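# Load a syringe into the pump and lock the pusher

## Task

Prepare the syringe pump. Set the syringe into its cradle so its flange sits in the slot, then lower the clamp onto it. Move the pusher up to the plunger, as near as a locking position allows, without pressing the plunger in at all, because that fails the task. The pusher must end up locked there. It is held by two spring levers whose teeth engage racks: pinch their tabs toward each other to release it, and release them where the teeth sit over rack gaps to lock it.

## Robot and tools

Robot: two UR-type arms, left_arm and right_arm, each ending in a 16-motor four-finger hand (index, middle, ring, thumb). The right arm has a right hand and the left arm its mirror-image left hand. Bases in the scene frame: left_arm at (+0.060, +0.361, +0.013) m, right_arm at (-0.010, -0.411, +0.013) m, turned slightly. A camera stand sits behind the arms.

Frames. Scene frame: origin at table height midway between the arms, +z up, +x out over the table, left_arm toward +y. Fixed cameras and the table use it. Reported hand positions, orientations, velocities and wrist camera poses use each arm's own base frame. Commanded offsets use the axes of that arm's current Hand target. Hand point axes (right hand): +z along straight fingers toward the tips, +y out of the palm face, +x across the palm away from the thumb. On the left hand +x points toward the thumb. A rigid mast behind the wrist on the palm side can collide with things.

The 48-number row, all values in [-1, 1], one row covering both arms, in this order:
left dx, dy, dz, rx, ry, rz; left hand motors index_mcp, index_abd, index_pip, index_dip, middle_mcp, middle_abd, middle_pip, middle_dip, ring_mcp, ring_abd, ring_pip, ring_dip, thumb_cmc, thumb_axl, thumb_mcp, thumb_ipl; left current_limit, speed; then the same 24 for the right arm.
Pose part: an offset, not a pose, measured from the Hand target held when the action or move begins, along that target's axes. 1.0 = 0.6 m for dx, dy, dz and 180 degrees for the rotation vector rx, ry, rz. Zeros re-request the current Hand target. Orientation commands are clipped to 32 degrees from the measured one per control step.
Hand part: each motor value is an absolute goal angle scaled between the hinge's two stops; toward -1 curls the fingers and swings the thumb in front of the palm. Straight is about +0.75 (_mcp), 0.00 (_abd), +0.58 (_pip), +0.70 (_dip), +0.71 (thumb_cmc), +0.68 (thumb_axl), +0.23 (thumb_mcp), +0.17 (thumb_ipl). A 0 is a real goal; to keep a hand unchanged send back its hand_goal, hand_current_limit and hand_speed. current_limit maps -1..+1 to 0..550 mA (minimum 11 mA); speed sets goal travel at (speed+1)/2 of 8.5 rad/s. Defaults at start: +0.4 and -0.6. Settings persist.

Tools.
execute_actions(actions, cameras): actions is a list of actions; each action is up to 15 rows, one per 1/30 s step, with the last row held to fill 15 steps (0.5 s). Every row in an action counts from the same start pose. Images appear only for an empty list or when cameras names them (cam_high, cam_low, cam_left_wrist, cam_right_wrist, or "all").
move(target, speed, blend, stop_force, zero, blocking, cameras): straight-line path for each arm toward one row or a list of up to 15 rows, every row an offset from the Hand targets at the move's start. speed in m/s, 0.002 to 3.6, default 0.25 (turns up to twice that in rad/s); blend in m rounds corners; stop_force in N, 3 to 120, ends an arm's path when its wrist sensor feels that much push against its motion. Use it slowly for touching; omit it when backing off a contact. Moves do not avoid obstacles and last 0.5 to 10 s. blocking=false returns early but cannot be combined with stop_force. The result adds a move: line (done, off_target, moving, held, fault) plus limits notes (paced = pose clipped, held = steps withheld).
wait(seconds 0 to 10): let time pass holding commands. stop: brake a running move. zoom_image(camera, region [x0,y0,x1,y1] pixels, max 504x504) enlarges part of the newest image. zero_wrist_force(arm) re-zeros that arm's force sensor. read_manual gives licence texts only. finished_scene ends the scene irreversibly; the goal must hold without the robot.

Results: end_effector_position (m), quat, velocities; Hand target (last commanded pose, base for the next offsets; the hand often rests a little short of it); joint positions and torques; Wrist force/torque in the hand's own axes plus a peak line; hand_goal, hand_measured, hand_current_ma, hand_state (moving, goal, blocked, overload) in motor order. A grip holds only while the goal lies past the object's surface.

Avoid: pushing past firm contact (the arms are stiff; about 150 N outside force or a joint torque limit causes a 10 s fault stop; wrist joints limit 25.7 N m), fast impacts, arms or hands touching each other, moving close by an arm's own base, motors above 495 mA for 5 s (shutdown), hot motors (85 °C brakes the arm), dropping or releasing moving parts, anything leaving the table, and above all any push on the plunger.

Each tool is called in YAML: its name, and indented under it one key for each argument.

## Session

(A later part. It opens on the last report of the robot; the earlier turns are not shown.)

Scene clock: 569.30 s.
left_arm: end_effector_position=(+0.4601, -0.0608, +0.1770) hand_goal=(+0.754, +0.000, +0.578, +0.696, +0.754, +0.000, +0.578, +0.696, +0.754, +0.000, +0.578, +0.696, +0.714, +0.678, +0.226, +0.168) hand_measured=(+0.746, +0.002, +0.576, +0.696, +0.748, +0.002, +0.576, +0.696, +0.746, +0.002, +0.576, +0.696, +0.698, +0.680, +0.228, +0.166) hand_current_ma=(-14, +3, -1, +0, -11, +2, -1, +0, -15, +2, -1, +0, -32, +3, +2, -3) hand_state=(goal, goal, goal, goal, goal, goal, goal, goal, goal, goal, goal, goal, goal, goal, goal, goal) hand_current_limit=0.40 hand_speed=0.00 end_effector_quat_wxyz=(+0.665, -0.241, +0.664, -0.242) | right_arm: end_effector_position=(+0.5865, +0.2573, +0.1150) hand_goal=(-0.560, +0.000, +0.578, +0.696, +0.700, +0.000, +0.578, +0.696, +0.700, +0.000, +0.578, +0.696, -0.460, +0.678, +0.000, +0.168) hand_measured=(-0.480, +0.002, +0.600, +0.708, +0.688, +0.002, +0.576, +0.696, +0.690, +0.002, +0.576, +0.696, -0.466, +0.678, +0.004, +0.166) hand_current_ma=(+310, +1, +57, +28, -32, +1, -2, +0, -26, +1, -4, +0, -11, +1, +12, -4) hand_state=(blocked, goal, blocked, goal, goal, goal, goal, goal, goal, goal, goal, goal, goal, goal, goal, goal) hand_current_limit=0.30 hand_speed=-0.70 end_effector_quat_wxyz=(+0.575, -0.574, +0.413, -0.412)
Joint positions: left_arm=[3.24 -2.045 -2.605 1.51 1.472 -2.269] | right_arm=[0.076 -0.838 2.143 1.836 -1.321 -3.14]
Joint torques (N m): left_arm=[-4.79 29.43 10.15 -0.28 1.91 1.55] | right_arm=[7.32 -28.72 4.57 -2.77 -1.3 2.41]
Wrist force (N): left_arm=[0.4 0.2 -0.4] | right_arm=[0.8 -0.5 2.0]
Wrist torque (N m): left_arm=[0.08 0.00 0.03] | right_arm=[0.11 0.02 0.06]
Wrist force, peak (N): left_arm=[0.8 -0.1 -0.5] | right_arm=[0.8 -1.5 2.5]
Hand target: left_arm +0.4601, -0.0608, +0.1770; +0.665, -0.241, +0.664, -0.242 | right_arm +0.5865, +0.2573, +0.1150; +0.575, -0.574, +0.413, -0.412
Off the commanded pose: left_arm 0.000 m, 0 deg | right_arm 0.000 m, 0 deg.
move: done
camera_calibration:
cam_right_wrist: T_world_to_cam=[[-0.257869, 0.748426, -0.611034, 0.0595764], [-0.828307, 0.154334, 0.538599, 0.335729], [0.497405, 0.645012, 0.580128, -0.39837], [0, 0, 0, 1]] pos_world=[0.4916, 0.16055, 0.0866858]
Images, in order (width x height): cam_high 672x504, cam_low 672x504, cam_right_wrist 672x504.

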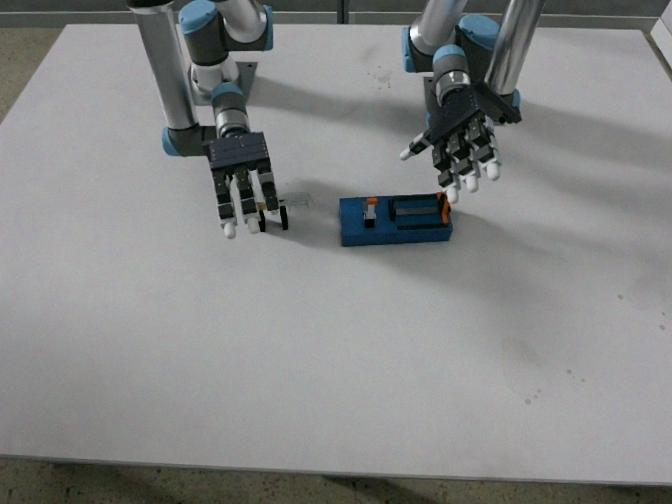

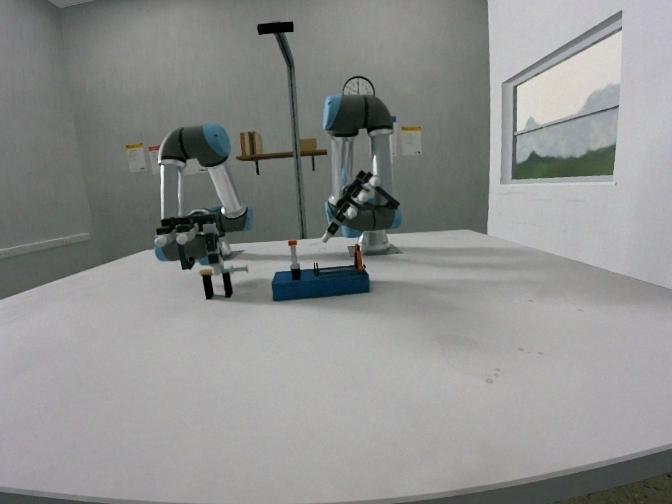

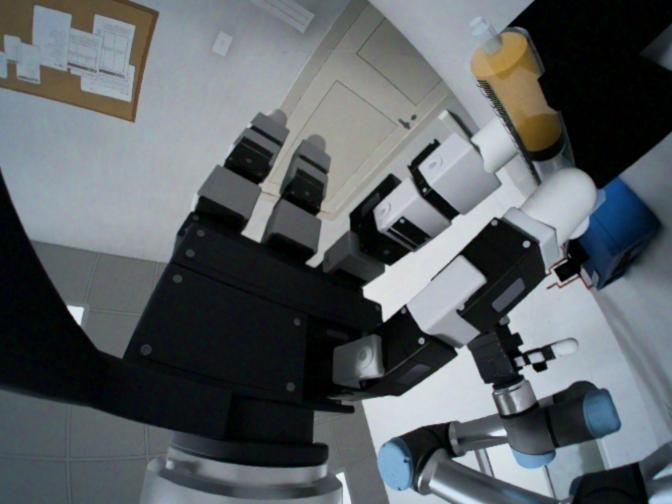

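move:
  target: [0, 0, 0, 0, 0, 0, 0.754, 0, 0.577, 0.696, 0.754, 0, 0.577, 0.696, 0.754, 0, 0.577, 0.696, 0.714, 0.678, 0.226, 0.168, 0.4, 0.0, 0, 0, 0, 0, 0, 0, -0.55, 0, 0.577, 0.696, 0.7, 0, 0.577, 0.696, 0.7, 0, 0.577, 0.696, -0.461, 0.678, -0.13, 0.168, 0.3, -0.7]
  speed: 0.15
  cameras: ["cam_high", "cam_low", "cam_right_wrist"]

zoom_image:
  camera: "cam_low"
  region: [150, 220, 270, 310]

zoom_image:
  camera: "cam_right_wrist"
  region: [430, 0, 672, 250]

Scene clock: 576.03 s.
left_arm: end_effector_position=(+0.4601, -0.0608, +0.1770) hand_goal=(+0.754, +0.000, +0.578, +0.696, +0.754, +0.000, +0.578, +0.696, +0.754, +0.000, +0.578, +0.696, +0.714, +0.678, +0.226, +0.168) hand_measured=(+0.746, +0.002, +0.576, +0.696, +0.748, +0.002, +0.576, +0.696, +0.746, +0.002, +0.576, +0.696, +0.698, +0.680, +0.228, +0.166) hand_current_ma=(-14, +3, -1, +0, -11, +2, -1, +0, -15, +2, -1, +0, -32, +3, +2, -3) hand_state=(goal, goal, goal, goal, goal, goal, goal, goal, goal, goal, goal, goal, goal, goal, goal, goal) hand_current_limit=0.40 hand_speed=0.00 end_effector_quat_wxyz=(+0.665, -0.241, +0.664, -0.242) | right_arm: end_effector_position=(+0.5865, +0.2573, +0.1150) hand_goal=(-0.550, +0.000, +0.578, +0.696, +0.700, +0.000, +0.578, +0.696, +0.700, +0.000, +0.578, +0.696, -0.460, +0.678, -0.130, +0.168) hand_measured=(-0.480, -0.002, +0.612, +0.718, +0.688, +0.002, +0.576, +0.696, +0.690, +0.002, +0.576, +0.696, -0.458, +0.678, -0.062, +0.186) hand_current_ma=(+263, -3, +104, +59, -32, +1, -2, +0, -26, +1, -4, +0, +3, +1, +328, +64) hand_state=(blocked, goal, blocked, blocked, goal, goal, goal, goal, goal, goal, goal, goal, goal, goal, blocked, goal) hand_current_limit=0.30 hand_speed=-0.70 end_effector_quat_wxyz=(+0.575, -0.574, +0.413, -0.412)
Joint positions: left_arm=[3.24 -2.045 -2.605 1.51 1.472 -2.269] | right_arm=[0.076 -0.838 2.143 1.836 -1.321 -3.14]
Joint torques (N m): left_arm=[-4.65 29.93 9.63 -0.12 1.85 1.61] | right_arm=[6.96 -28.54 4.81 -0.24 0.35 2.39]
Wrist force (N): left_arm=[0.3 -0.3 -0.6] | right_arm=[0.8 0.4 0.3]
Wrist torque (N m): left_arm=[0.05 0.00 0.04] | right_arm=[0.07 -0.03 0.04]
Wrist force, peak (N): left_arm=[0.5 -0.2 -0.7] | right_arm=[1.1 -1.4 3.0]
Hand target: left_arm +0.4601, -0.0608, +0.1770; +0.665, -0.241, +0.664, -0.242 | right_arm +0.5865, +0.2573, +0.1150; +0.575, -0.574, +0.413, -0.412
Off the commanded pose: left_arm 0.000 m, 0 deg | right_arm 0.000 m, 0 deg.
move: done
camera_calibration:
cam_right_wrist: T_world_to_cam=[[-0.257869, 0.748426, -0.611034, 0.0595764], [-0.828307, 0.154334, 0.538599, 0.335729], [0.497405, 0.645012, 0.580128, -0.39837], [0, 0, 0, 1]] pos_world=[0.4916, 0.16055, 0.0866858]
Images, in order (width x height): cam_high 672x504, cam_low 672x504, cam_right_wrist 672x504.

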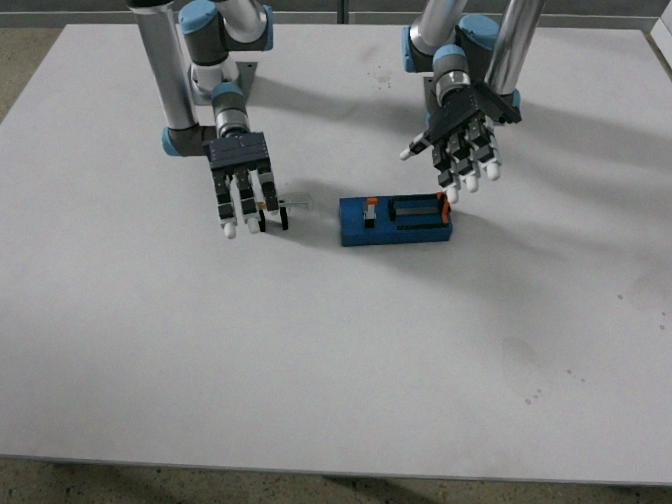

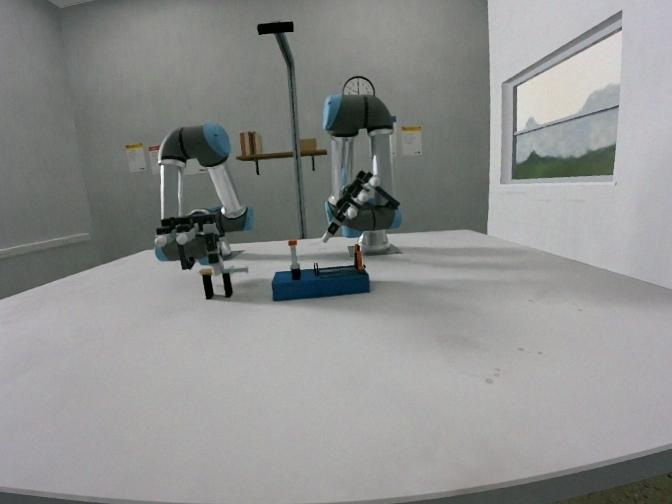

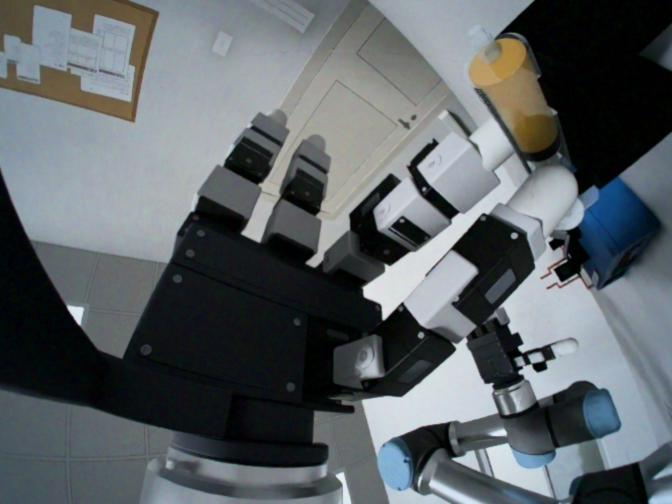

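Scaled by 4.200 from the camera's 672x504 image, which has a finer 960x720 frame.

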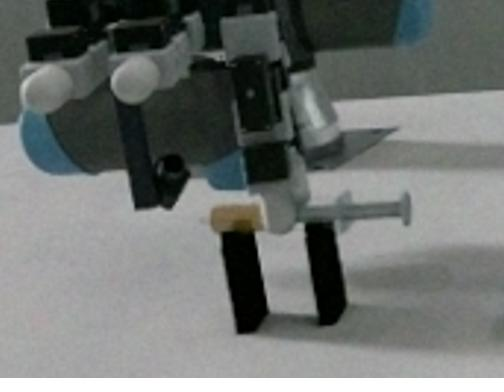

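Scaled by 2.016 from the camera's 672x504 image, which has a finer 960x720 frame.

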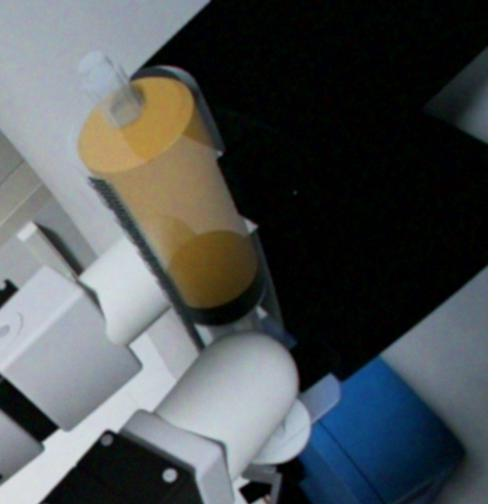

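move:
  target: [0, 0, 0, 0, 0, 0, 0.754, 0, 0.577, 0.696, 0.754, 0, 0.577, 0.696, 0.754, 0, 0.577, 0.696, 0.714, 0.678, 0.226, 0.168, 0.4, 0.0, 0, -0.1, 0, 0, 0, 0, -0.55, 0, 0.577, 0.696, 0.7, 0, 0.577, 0.696, 0.7, 0, 0.577, 0.696, -0.461, 0.678, -0.13, 0.168, 0.3, -0.7]
  speed: 0.05
  cameras: ["cam_high", "cam_low", "cam_right_wrist"]

zoom_image:
  camera: "cam_low"
  region: [150, 200, 270, 310]

zoom_image:
  camera: "cam_high"
  region: [210, 150, 330, 250]

zoom_image:
  camera: "cam_right_wrist"
  region: [430, 0, 672, 250]

Scene clock: 585.33 s.
left_arm: end_effector_position=(+0.4601, -0.0608, +0.1770) hand_goal=(+0.754, +0.000, +0.578, +0.696, +0.754, +0.000, +0.578, +0.696, +0.754, +0.000, +0.578, +0.696, +0.714, +0.678, +0.226, +0.168) hand_measured=(+0.746, +0.002, +0.576, +0.696, +0.748, +0.002, +0.576, +0.696, +0.746, +0.002, +0.576, +0.696, +0.698, +0.680, +0.228, +0.166) hand_current_ma=(-14, +3, -1, +0, -11, +2, -1, +0, -15, +2, -1, +0, -32, +3, +2, -3) hand_state=(goal, goal, goal, goal, goal, goal, goal, goal, goal, goal, goal, goal, goal, goal, goal, goal) hand_current_limit=0.40 hand_speed=0.00 end_effector_quat_wxyz=(+0.665, -0.241, +0.664, -0.242) | right_arm: end_effector_position=(+0.5865, +0.2572, +0.1751) hand_goal=(-0.550, +0.000, +0.578, +0.696, +0.700, +0.000, +0.578, +0.696, +0.700, +0.000, +0.578, +0.696, -0.460, +0.678, -0.130, +0.168) hand_measured=(-0.522, -0.004, +0.596, +0.710, +0.688, +0.002, +0.576, +0.696, +0.690, +0.002, +0.576, +0.696, -0.458, +0.678, -0.118, +0.174) hand_current_ma=(+84, -5, +46, +32, -32, +1, -2, +0, -26, +1, -4, +0, +3, +1, +36, +15) hand_state=(blocked, goal, goal, goal, goal, goal, goal, goal, goal, goal, goal, goal, goal, goal, goal, goal) hand_current_limit=0.30 hand_speed=-0.70 end_effector_quat_wxyz=(+0.575, -0.574, +0.413, -0.412)
Joint positions: left_arm=[3.24 -2.045 -2.605 1.51 1.472 -2.269] | right_arm=[0.075 -0.998 2.157 1.982 -1.321 -3.14]
Joint torques (N m): left_arm=[-5.45 30.89 9.71 -0.05 2.09 1.71] | right_arm=[-7.6 -25.32 -0.28 -3.45 1.39 1.39]
Wrist force (N): left_arm=[0.2 -0.4 -0.2] | right_arm=[0.9 0.6 0.6]
Wrist torque (N m): left_arm=[-0.02 0.03 0.03] | right_arm=[0.06 -0.06 0.07]
Wrist force, peak (N): left_arm=[0.4 0.0 -0.8] | right_arm=[0.6 1.5 0.4]
Hand target: left_arm +0.4601, -0.0608, +0.1770; +0.665, -0.241, +0.664, -0.242 | right_arm +0.5865, +0.2572, +0.1750; +0.575, -0.574, +0.413, -0.412
Off the commanded pose: left_arm 0.000 m, 0 deg | right_arm 0.000 m, 0 deg.
move: done
camera_calibration:
cam_right_wrist: T_world_to_cam=[[-0.257779, 0.748435, -0.611061, 0.0962457], [-0.828397, 0.154313, 0.538467, 0.303413], [0.497302, 0.645006, 0.580222, -0.433026], [0, 0, 0, 1]] pos_world=[0.491501, 0.16045, 0.146686]
Images, in order (width x height): cam_high 672x504, cam_low 672x504, cam_right_wrist 672x504.

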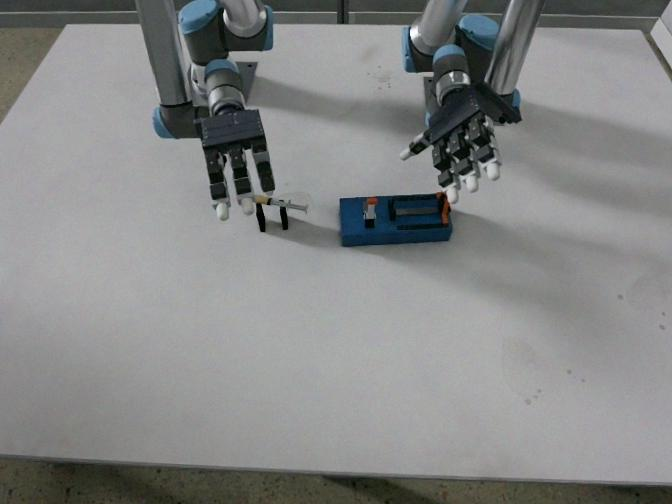

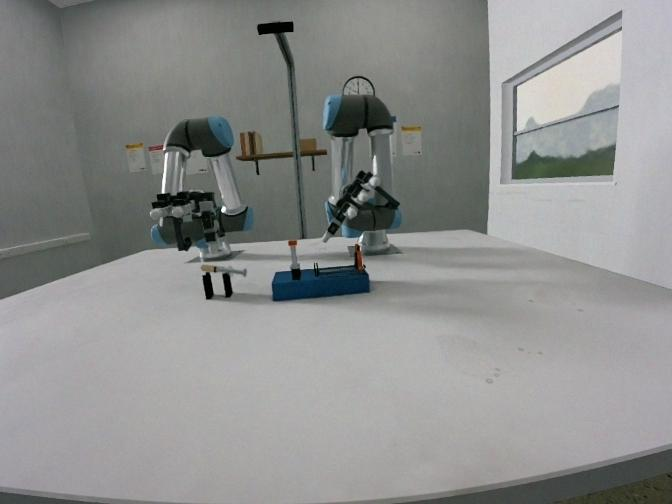

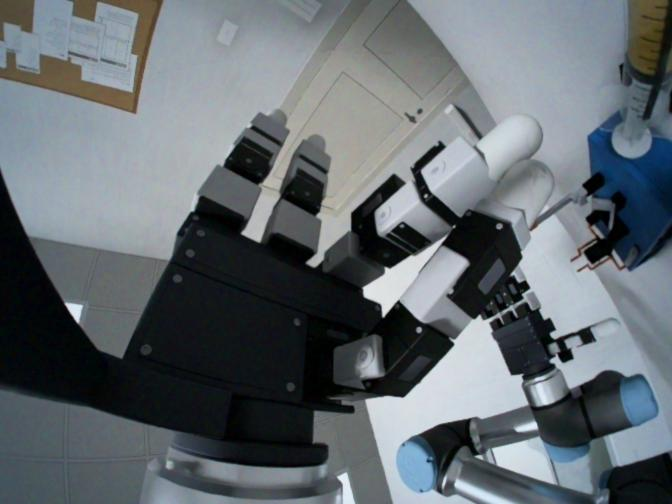

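Scaled by 4.200 from the camera's 672x504 image, which has a finer 960x720 frame.

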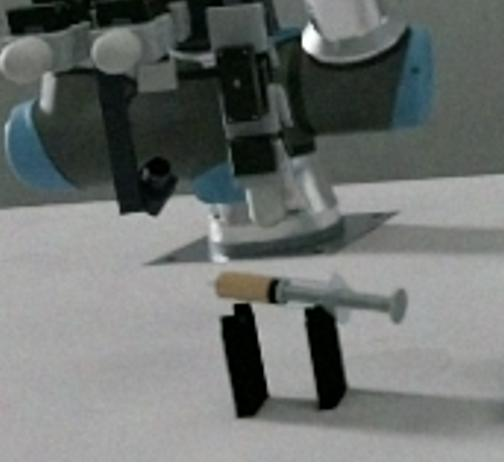

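Scaled by 4.200 from the camera's 672x504 image, which has a finer 960x720 frame.

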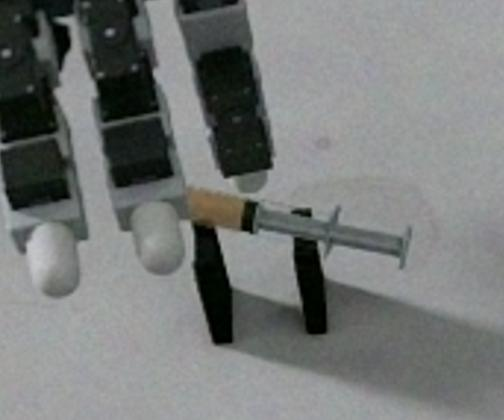

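Scaled by 2.016 from the camera's 672x504 image, which has a finer 960x720 frame.

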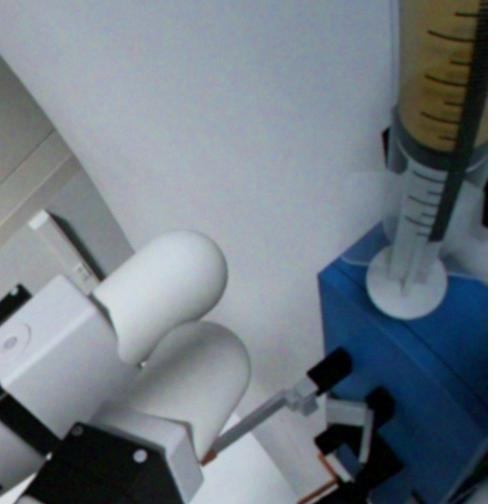

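zoom_image:
  camera: "cam_low"
  region: [190, 250, 260, 310]

zoom_image:
  camera: "cam_high"
  region: [245, 185, 315, 240]

zoom_image:
  camera: "cam_right_wrist"
  region: [560, 0, 672, 180]

Scaled by 7.200 from the camera's 672x504 image, which has a finer 960x720 frame.

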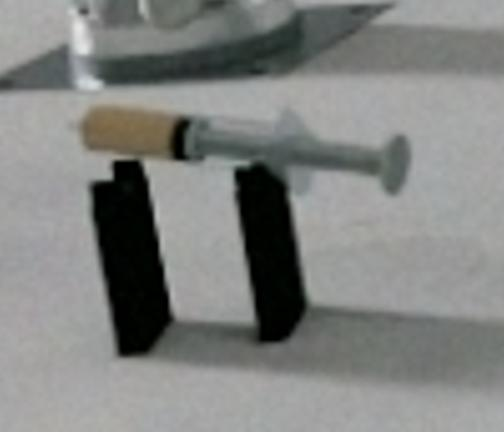

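Scaled by 7.200 from the camera's 672x504 image, which has a finer 960x720 frame.

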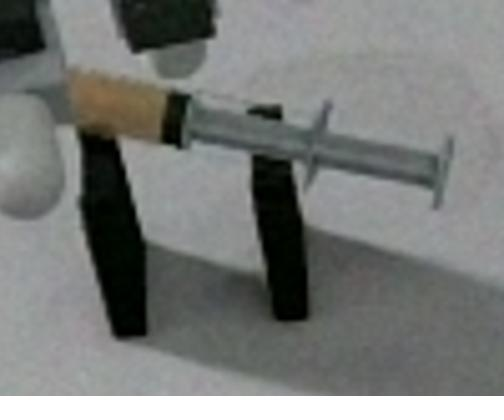

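Scaled by 2.800 from the camera's 672x504 image, which has a finer 960x720 frame.

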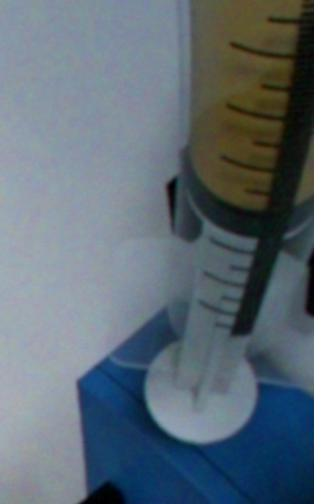

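move:
  target:
    - [0, 0, 0, 0, 0, 0, 0.754, 0, 0.577, 0.696, 0.754, 0, 0.577, 0.696, 0.754, 0, 0.577, 0.696, 0.714, 0.678, 0.226, 0.168, 0.4, 0.0, 0, 0, -0.2, 0, 0, 0, -0.342, 0, 0.577, 0.696, 0.7, 0, 0.577, 0.696, 0.7, 0, 0.577, 0.696, -0.53, 0.678, 0.226, 0.168, 0.3, -0.4]
    - [0, 0, 0, 0, 0, 0, 0.754, 0, 0.577, 0.696, 0.754, 0, 0.577, 0.696, 0.754, 0, 0.577, 0.696, 0.714, 0.678, 0.226, 0.168, 0.4, 0.0, 0, 0.11, -0.2, 0, 0, 0, -0.342, 0, 0.577, 0.696, 0.7, 0, 0.577, 0.696, 0.7, 0, 0.577, 0.696, -0.53, 0.678, 0.226, 0.168, 0.3, -0.4]
  speed: 0.25
  cameras: ["cam_right_wrist", "cam_low", "cam_high"]

Scene clock: 649.27 s.
left_arm: end_effector_position=(+0.4601, -0.0608, +0.1770) hand_goal=(+0.754, +0.000, +0.578, +0.696, +0.754, +0.000, +0.578, +0.696, +0.754, +0.000, +0.578, +0.696, +0.714, +0.678, +0.226, +0.168) hand_measured=(+0.746, +0.002, +0.576, +0.696, +0.748, +0.002, +0.576, +0.696, +0.746, +0.002, +0.576, +0.696, +0.698, +0.680, +0.228, +0.166) hand_current_ma=(-14, +3, -1, +0, -11, +2, -1, +0, -15, +2, -1, +0, -32, +3, +2, -3) hand_state=(goal, goal, goal, goal, goal, goal, goal, goal, goal, goal, goal, goal, goal, goal, goal, goal) hand_current_limit=0.40 hand_speed=0.00 end_effector_quat_wxyz=(+0.665, -0.241, +0.664, -0.242) | right_arm: end_effector_position=(+0.4729, +0.2190, +0.1090) hand_goal=(-0.342, +0.000, +0.578, +0.696, +0.700, +0.000, +0.578, +0.696, +0.700, +0.000, +0.578, +0.696, -0.530, +0.678, +0.226, +0.168) hand_measured=(-0.348, -0.002, +0.580, +0.700, +0.688, +0.002, +0.576, +0.696, +0.690, +0.002, +0.576, +0.696, -0.528, +0.678, +0.224, +0.170) hand_current_ma=(-12, -4, +2, +5, -32, +1, -2, +0, -28, +1, -4, +0, +2, +1, -2, +5) hand_state=(goal, goal, goal, goal, goal, goal, goal, goal, goal, goal, goal, goal, goal, goal, goal, goal) hand_current_limit=0.30 hand_speed=-0.40 end_effector_quat_wxyz=(+0.575, -0.574, +0.413, -0.412) end_effector_velocity=(-0.001, +0.001, -0.001) end_effector_angular_velocity=(-0.001, -0.002, +0.002)
Joint positions: left_arm=[3.24 -2.045 -2.605 1.51 1.472 -2.269] | right_arm=[-0.036 -0.865 2.481 1.524 -1.209 -3.139]
Joint velocities: left_arm=[within noise] | right_arm=[0.001 0.003 0 -0.005 0.001 -0.001]
Joint torques (N m): left_arm=[-5.17 30.3 9.49 -0.13 1.9 1.51] | right_arm=[7.8 -20.54 9.55 -3.45 -1.48 -1.63]
Wrist force (N): left_arm=[0.2 0.2 -0.2] | right_arm=[0.8 0.4 0.3]
Wrist torque (N m): left_arm=[0.08 0.03 0.02] | right_arm=[0.06 -0.05 0.06]
Wrist force, peak (N): left_arm=[0.5 -0.4 -0.6] | right_arm=[0.8 2.9 0.3]
Hand target: left_arm +0.4601, -0.0608, +0.1770; +0.665, -0.241, +0.664, -0.242 | right_arm +0.4728, +0.2189, +0.1089; +0.575, -0.574, +0.413, -0.412
Off the commanded pose: left_arm 0.000 m, 0 deg | right_arm 0.000 m, 0 deg.
move: done
camera_calibration:
cam_right_wrist: T_world_to_cam=[[-0.257864, 0.748525, -0.610915, 0.0552451], [-0.828307, 0.154252, 0.538622, 0.25077], [0.497406, 0.644916, 0.580233, -0.313505], [0, 0, 0, 1]] pos_world=[0.3779, 0.122151, 0.0805858]
Images, in order (width x height): cam_high 672x504, cam_low 672x504, cam_right_wrist 672x504.

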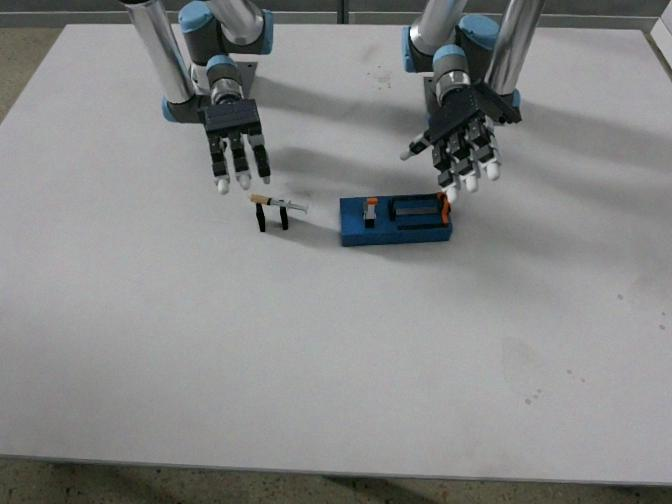

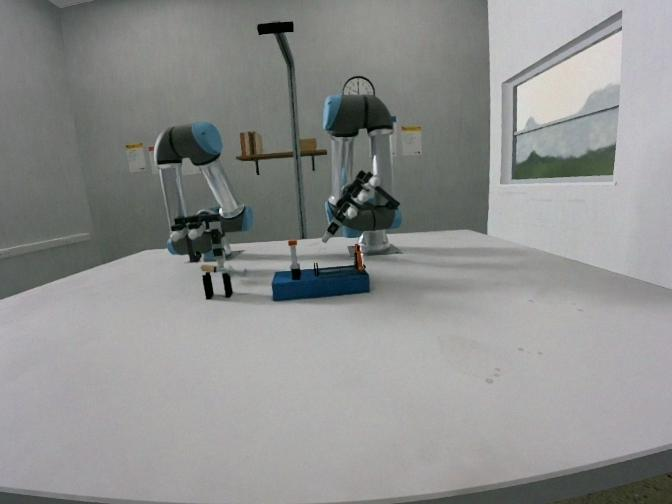

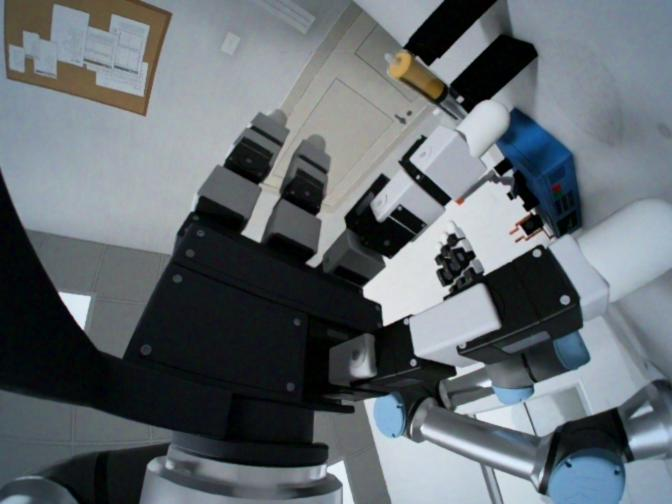

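zoom_image:
  camera: "cam_right_wrist"
  region: [360, 20, 540, 170]

zoom_image:
  camera: "cam_high"
  region: [245, 185, 315, 240]

zoom_image:
  camera: "cam_low"
  region: [190, 250, 260, 310]

Scaled by 2.800 from the camera's 672x504 image, which has a finer 960x720 frame.

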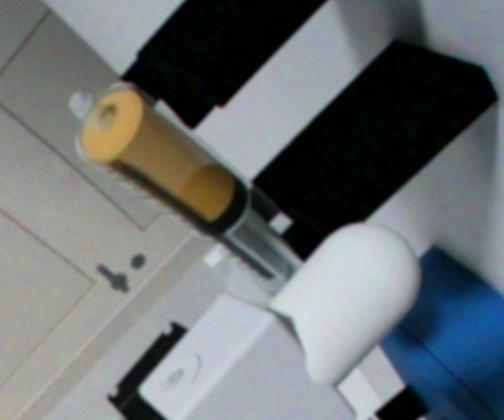

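Scaled by 7.200 from the camera's 672x504 image, which has a finer 960x720 frame.

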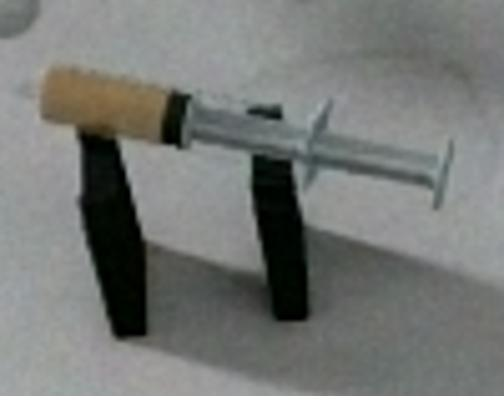

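Scaled by 7.200 from the camera's 672x504 image, which has a finer 960x720 frame.

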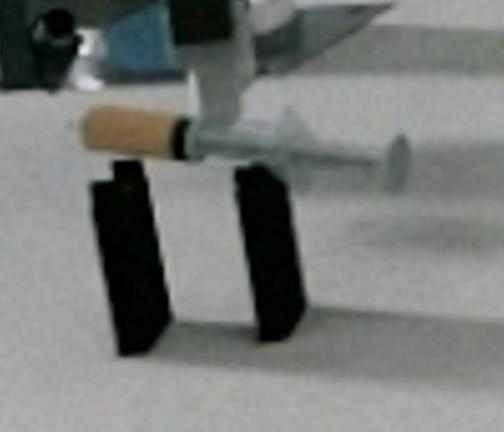

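move:
  target: [0, 0, 0, 0, 0, 0, 0.754, 0, 0.577, 0.696, 0.754, 0, 0.577, 0.696, 0.754, 0, 0.577, 0.696, 0.714, 0.678, 0.226, 0.168, 0.4, 0.0, 0, 0, 0, 0, 0, 0, 0.7, 0, 0.577, 0.696, 0.7, 0, 0.577, 0.696, 0.7, 0, 0.577, 0.696, 0.1, 0.678, 0.226, 0.168, 0.3, 0.2]
  speed: 0.25
  cameras: ["cam_right_wrist"]

zoom_image:
  camera: "cam_right_wrist"
  region: [370, 20, 530, 170]

Scene clock: 655.43 s.
left_arm: end_effector_position=(+0.4601, -0.0608, +0.1770) hand_goal=(+0.754, +0.000, +0.578, +0.696, +0.754, +0.000, +0.578, +0.696, +0.754, +0.000, +0.578, +0.696, +0.714, +0.678, +0.226, +0.168) hand_measured=(+0.746, +0.002, +0.576, +0.696, +0.748, +0.002, +0.576, +0.696, +0.746, +0.002, +0.576, +0.696, +0.698, +0.680, +0.228, +0.166) hand_current_ma=(-14, +3, -1, +0, -11, +2, -1, +0, -15, +2, -1, +0, -32, +3, +2, -3) hand_state=(goal, goal, goal, goal, goal, goal, goal, goal, goal, goal, goal, goal, goal, goal, goal, goal) hand_current_limit=0.40 hand_speed=0.00 end_effector_quat_wxyz=(+0.665, -0.241, +0.664, -0.242) | right_arm: end_effector_position=(+0.4728, +0.2189, +0.1089) hand_goal=(+0.700, +0.000, +0.578, +0.696, +0.700, +0.000, +0.578, +0.696, +0.700, +0.000, +0.578, +0.696, +0.100, +0.678, +0.226, +0.168) hand_measured=(+0.680, -0.002, +0.578, +0.698, +0.688, +0.002, +0.576, +0.696, +0.690, +0.002, +0.576, +0.696, +0.086, +0.678, +0.224, +0.170) hand_current_ma=(-58, -4, +0, +5, -32, +1, -2, +0, -28, +1, -4, +0, -36, +1, -2, +5) hand_state=(goal, goal, goal, goal, goal, goal, goal, goal, goal, goal, goal, goal, goal, goal, goal, goal) hand_current_limit=0.30 hand_speed=0.20 end_effector_quat_wxyz=(+0.575, -0.574, +0.413, -0.412)
Joint positions: left_arm=[3.24 -2.045 -2.605 1.51 1.472 -2.269] | right_arm=[-0.036 -0.864 2.481 1.524 -1.209 -3.14]
Joint torques (N m): left_arm=[-3.68 30.83 8.62 -0.03 1.77 1.35] | right_arm=[3.3 -20.09 11.48 -3.28 -1.41 -1.79]
Wrist force (N): left_arm=[0.3 -0.1 -0.6] | right_arm=[0.9 0.7 0.3]
Wrist torque (N m): left_arm=[0.06 0.01 0.03] | right_arm=[0.05 -0.06 0.04]
Wrist force, peak (N): left_arm=[0.4 -0.5 -0.7] | right_arm=[1.3 0.4 0.1]
Hand target: left_arm +0.4601, -0.0608, +0.1770; +0.665, -0.241, +0.664, -0.242 | right_arm +0.4728, +0.2189, +0.1089; +0.575, -0.574, +0.413, -0.412
Off the commanded pose: left_arm 0.000 m, 0 deg | right_arm 0.000 m, 0 deg.
move: done
camera_calibration:
cam_right_wrist: T_world_to_cam=[[-0.257869, 0.748426, -0.611034, 0.055269], [-0.828307, 0.154334, 0.538599, 0.250762], [0.497405, 0.645012, 0.580128, -0.313508], [0, 0, 0, 1]] pos_world=[0.3779, 0.12215, 0.0805858]
Images, in order (width x height): cam_right_wrist 672x504.

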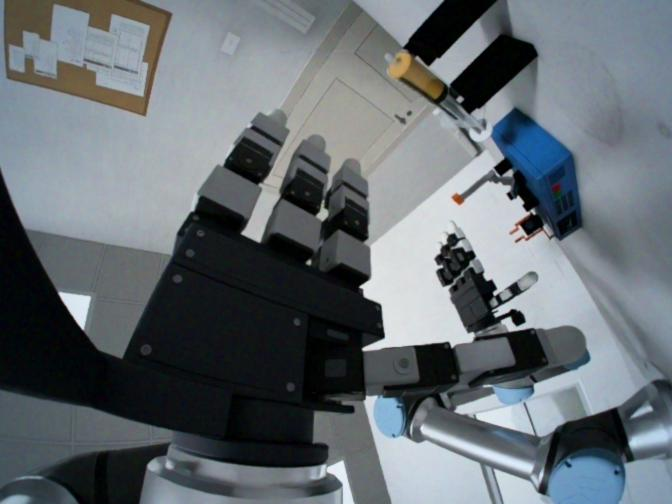

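Scaled by 3.150 from the camera's 672x504 image, which has a finer 960x720 frame.

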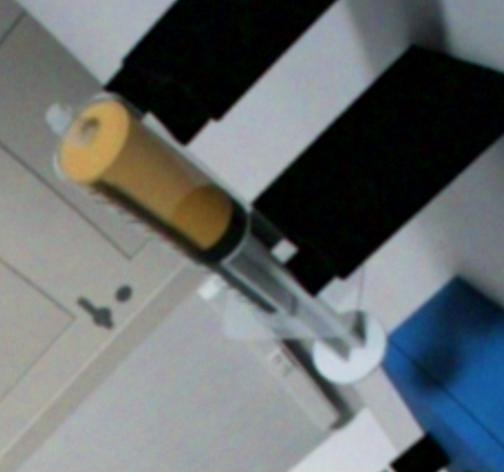

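move:
  target:
    - [0, 0, 0, 0, 0, 0, 0.754, 0, 0.577, 0.696, 0.754, 0, 0.577, 0.696, 0.754, 0, 0.577, 0.696, 0.714, 0.678, 0.226, 0.168, 0.4, 0.0, 0, -0.1268, 0, 0, 0, 0, 0.7, 0, 0.577, 0.696, 0.7, 0, 0.577, 0.696, 0.7, 0, 0.577, 0.696, 0.1, 0.678, 0.226, 0.168, 0.3, 0.2]
    - [0, 0, 0, 0, 0, 0, 0.754, 0, 0.577, 0.696, 0.754, 0, 0.577, 0.696, 0.754, 0, 0.577, 0.696, 0.714, 0.678, 0.226, 0.168, 0.4, 0.0, 0.0261, -0.1268, 0.2073, 0, 0.0767, 0, -0.342, 0, 0.577, 0.696, 0.7, 0, 0.577, 0.696, 0.7, 0, 0.577, 0.696, -0.461, 0.678, 0.226, 0.168, 0.3, 0.0]
  speed: 0.25
  blend: [0.02, 0]
  cameras: ["cam_right_wrist"]

zoom_image:
  camera: "cam_right_wrist"
  region: [450, 0, 672, 200]

Scene clock: 698.73 s.
left_arm: end_effector_position=(+0.4601, -0.0608, +0.1770) hand_goal=(+0.754, +0.000, +0.578, +0.696, +0.754, +0.000, +0.578, +0.696, +0.754, +0.000, +0.578, +0.696, +0.714, +0.678, +0.226, +0.168) hand_measured=(+0.746, +0.002, +0.576, +0.696, +0.748, +0.002, +0.576, +0.696, +0.746, +0.002, +0.576, +0.696, +0.698, +0.680, +0.228, +0.166) hand_current_ma=(-14, +3, -1, +0, -11, +2, -1, +0, -15, +2, -1, +0, -32, +3, +2, -3) hand_state=(goal, goal, goal, goal, goal, goal, goal, goal, goal, goal, goal, goal, goal, goal, goal, goal) hand_current_limit=0.40 hand_speed=0.00 end_effector_quat_wxyz=(+0.665, -0.241, +0.664, -0.242) | right_arm: end_effector_position=(+0.5957, +0.2437, +0.1851) hand_goal=(-0.342, +0.000, +0.578, +0.696, +0.700, +0.000, +0.578, +0.696, +0.700, +0.000, +0.578, +0.696, -0.460, +0.678, +0.226, +0.168) hand_measured=(-0.342, -0.002, +0.578, +0.698, +0.688, +0.002, +0.576, +0.696, +0.688, +0.002, +0.576, +0.696, -0.460, +0.678, +0.224, +0.170) hand_current_ma=(-1, -4, +0, +5, -32, +1, -2, +0, -28, +1, -4, +0, +1, +1, -2, +4) hand_state=(goal, goal, goal, goal, goal, goal, goal, goal, goal, goal, goal, goal, goal, goal, goal, goal) hand_current_limit=0.30 hand_speed=0.00 end_effector_quat_wxyz=(+0.521, -0.520, +0.479, -0.478)
Joint positions: left_arm=[3.24 -2.045 -2.605 1.51 1.472 -2.269] | right_arm=[0.177 -1.01 2.125 2.026 -1.664 -3.14]
Joint torques (N m): left_arm=[-2.24 30.26 7.85 -0.31 1.61 1.16] | right_arm=[7.85 -25.64 -24.04 -0.32 -1.29 1.84]
Wrist force (N): left_arm=[0.3 -0.1 -0.3] | right_arm=[0.6 0.3 0.1]
Wrist torque (N m): left_arm=[0.04 0.01 0.03] | right_arm=[0.07 -0.01 0.13]
Wrist force, peak (N): left_arm=[0.2 0.0 -0.9] | right_arm=[0.7 2.6 0.2]
Hand target: left_arm +0.4601, -0.0608, +0.1770; +0.665, -0.241, +0.664, -0.242 | right_arm +0.5957, +0.2438, +0.1851; +0.521, -0.520, +0.479, -0.478
Off the commanded pose: left_arm 0.000 m, 0 deg | right_arm 0.000 m, 0 deg.
move: done
camera_calibration:
cam_right_wrist: T_world_to_cam=[[-0.072021, 0.788395, -0.610939, -0.0055508], [-0.767322, 0.347527, 0.538927, 0.224124], [0.637205, 0.507601, 0.579923, -0.484484], [0, 0, 0, 1]] pos_world=[0.480292, 0.172412, 0.156786]
Images, in order (width x height): cam_right_wrist 672x504.

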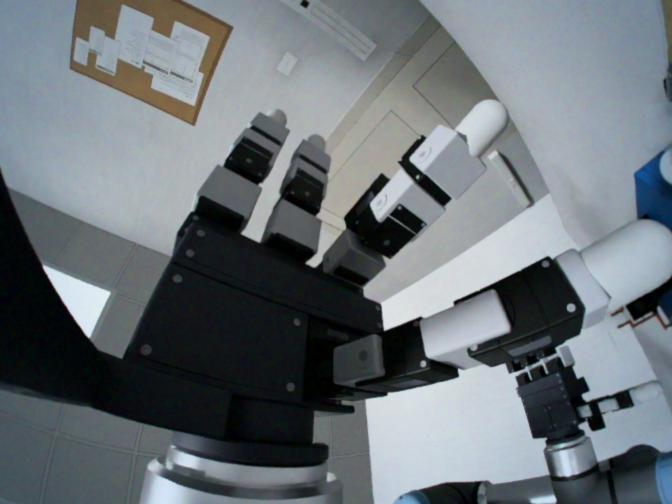

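Scaled by 2.270 from the camera's 672x504 image, which has a finer 960x720 frame.

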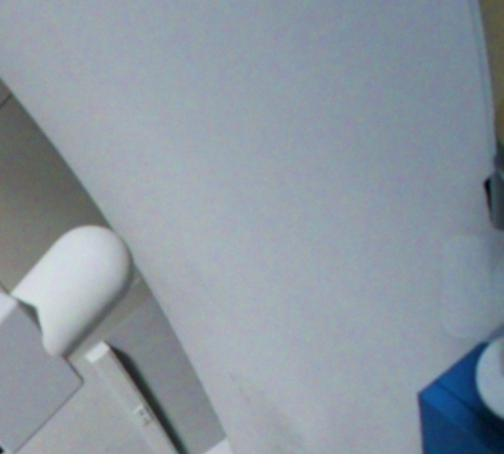

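move:
  target: [0, 0, 0, 0, 0, 0, 0.754, 0, 0.577, 0.696, 0.754, 0, 0.577, 0.696, 0.754, 0, 0.577, 0.696, 0.714, 0.678, 0.226, 0.168, 0.4, 0.0, 0, 0.085, 0, 0, 0, 0, -0.342, 0, 0.577, 0.696, 0.7, 0, 0.577, 0.696, 0.7, 0, 0.577, 0.696, -0.461, 0.678, 0.226, 0.168, 0.3, 0.0]
  speed: 0.15
  stop_force: 6
  cameras: ["cam_right_wrist", "cam_high", "cam_low"]

zoom_image:
  camera: "cam_right_wrist"
  region: [450, 0, 672, 200]

zoom_image:
  camera: "cam_high"
  region: [230, 180, 315, 245]

zoom_image:
  camera: "cam_low"
  region: [180, 230, 270, 305]

Scene clock: 705.83 s.
left_arm: end_effector_position=(+0.4601, -0.0608, +0.1770) hand_goal=(+0.754, +0.000, +0.578, +0.696, +0.754, +0.000, +0.578, +0.696, +0.754, +0.000, +0.578, +0.696, +0.714, +0.678, +0.226, +0.168) hand_measured=(+0.746, +0.002, +0.576, +0.696, +0.748, +0.002, +0.576, +0.696, +0.746, +0.002, +0.576, +0.696, +0.698, +0.680, +0.228, +0.166) hand_current_ma=(-14, +3, -1, +0, -11, +2, -1, +0, -15, +2, -1, +0, -32, +3, +2, -3) hand_state=(goal, goal, goal, goal, goal, goal, goal, goal, goal, goal, goal, goal, goal, goal, goal, goal) hand_current_limit=0.40 hand_speed=0.00 end_effector_quat_wxyz=(+0.665, -0.241, +0.664, -0.242) | right_arm: end_effector_position=(+0.5957, +0.2439, +0.1341) hand_goal=(-0.342, +0.000, +0.578, +0.696, +0.700, +0.000, +0.578, +0.696, +0.700, +0.000, +0.578, +0.696, -0.460, +0.678, +0.226, +0.168) hand_measured=(-0.342, -0.002, +0.578, +0.698, +0.688, +0.002, +0.576, +0.696, +0.688, +0.002, +0.576, +0.696, -0.460, +0.678, +0.224, +0.170) hand_current_ma=(-1, -4, +0, +5, -32, +1, -2, +0, -28, +1, -4, +0, +1, +1, -2, +4) hand_state=(goal, goal, goal, goal, goal, goal, goal, goal, goal, goal, goal, goal, goal, goal, goal, goal) hand_current_limit=0.30 hand_speed=0.00 end_effector_quat_wxyz=(+0.521, -0.520, +0.479, -0.478)
Joint positions: left_arm=[3.24 -2.045 -2.605 1.51 1.472 -2.269] | right_arm=[0.178 -0.88 2.119 1.902 -1.664 -3.14]
Joint torques (N m): left_arm=[-3.85 31.64 8.72 -0.3 1.52 1.19] | right_arm=[5.13 -27.61 3.16 -3.55 -1.01 -0.12]
Wrist force (N): left_arm=[0.2 0.0 -0.2] | right_arm=[0.5 0.4 0.4]
Wrist torque (N m): left_arm=[0.05 0.02 0.03] | right_arm=[0.07 0.00 0.12]
Wrist force, peak (N): left_arm=[0.3 -0.3 -0.7] | right_arm=[0.8 2.0 0.1]
Hand target: left_arm +0.4601, -0.0608, +0.1770; +0.665, -0.241, +0.664, -0.242 | right_arm +0.5957, +0.2439, +0.1341; +0.521, -0.520, +0.479, -0.478
Off the commanded pose: left_arm 0.000 m, 0 deg | right_arm 0.000 m, 0 deg.
move: done
camera_calibration:
cam_right_wrist: T_world_to_cam=[[-0.0720668, 0.788415, -0.610907, -0.0367726], [-0.767318, 0.34748, 0.538963, 0.251577], [0.637204, 0.507602, 0.579924, -0.454959], [0, 0, 0, 1]] pos_world=[0.480292, 0.172512, 0.105786]
Images, in order (width x height): cam_high 672x504, cam_low 672x504, cam_right_wrist 672x504.

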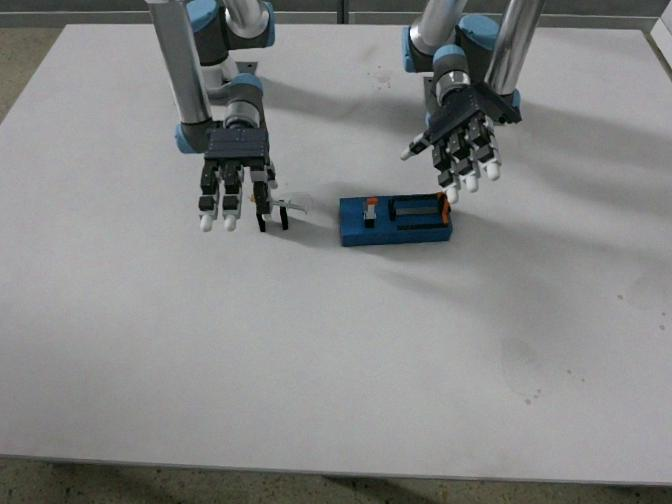

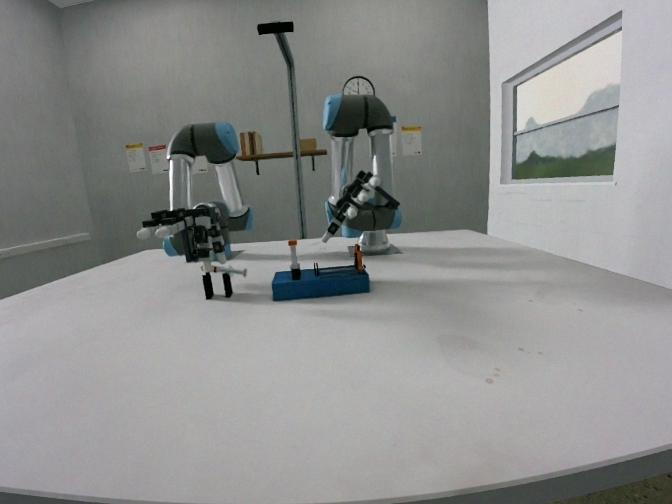

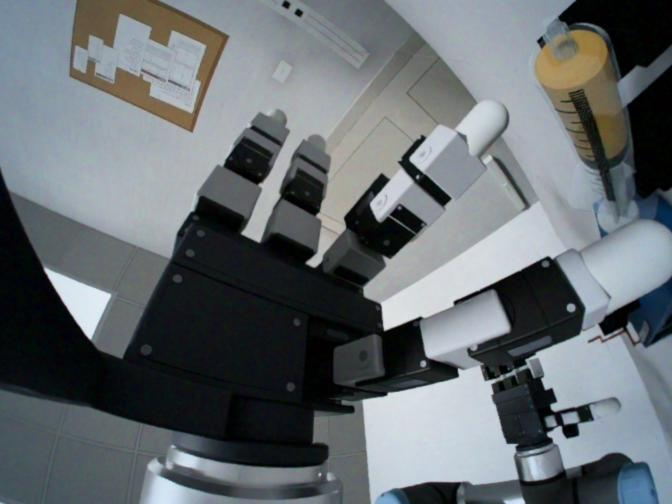

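Scaled by 2.270 from the camera's 672x504 image, which has a finer 960x720 frame.

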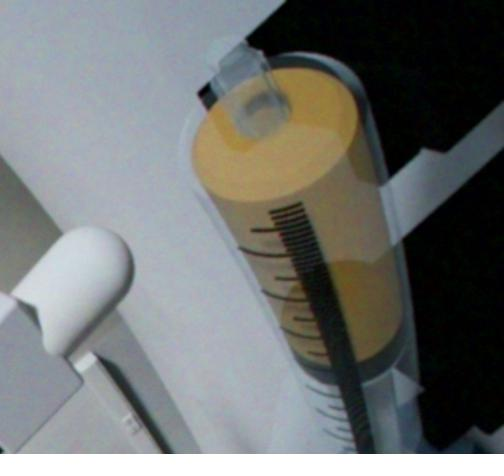

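Scaled by 5.929 from the camera's 672x504 image, which has a finer 960x720 frame.

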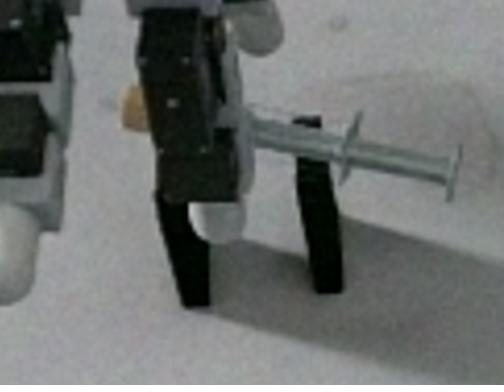

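Scaled by 5.600 from the camera's 672x504 image, which has a finer 960x720 frame.

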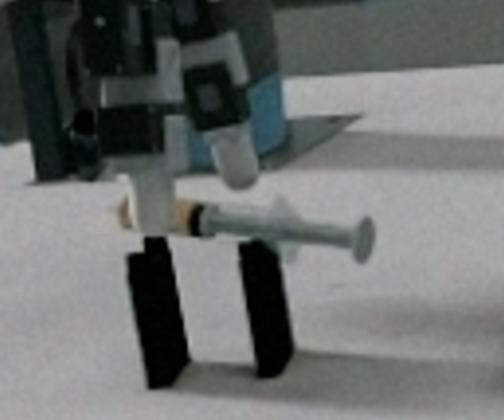

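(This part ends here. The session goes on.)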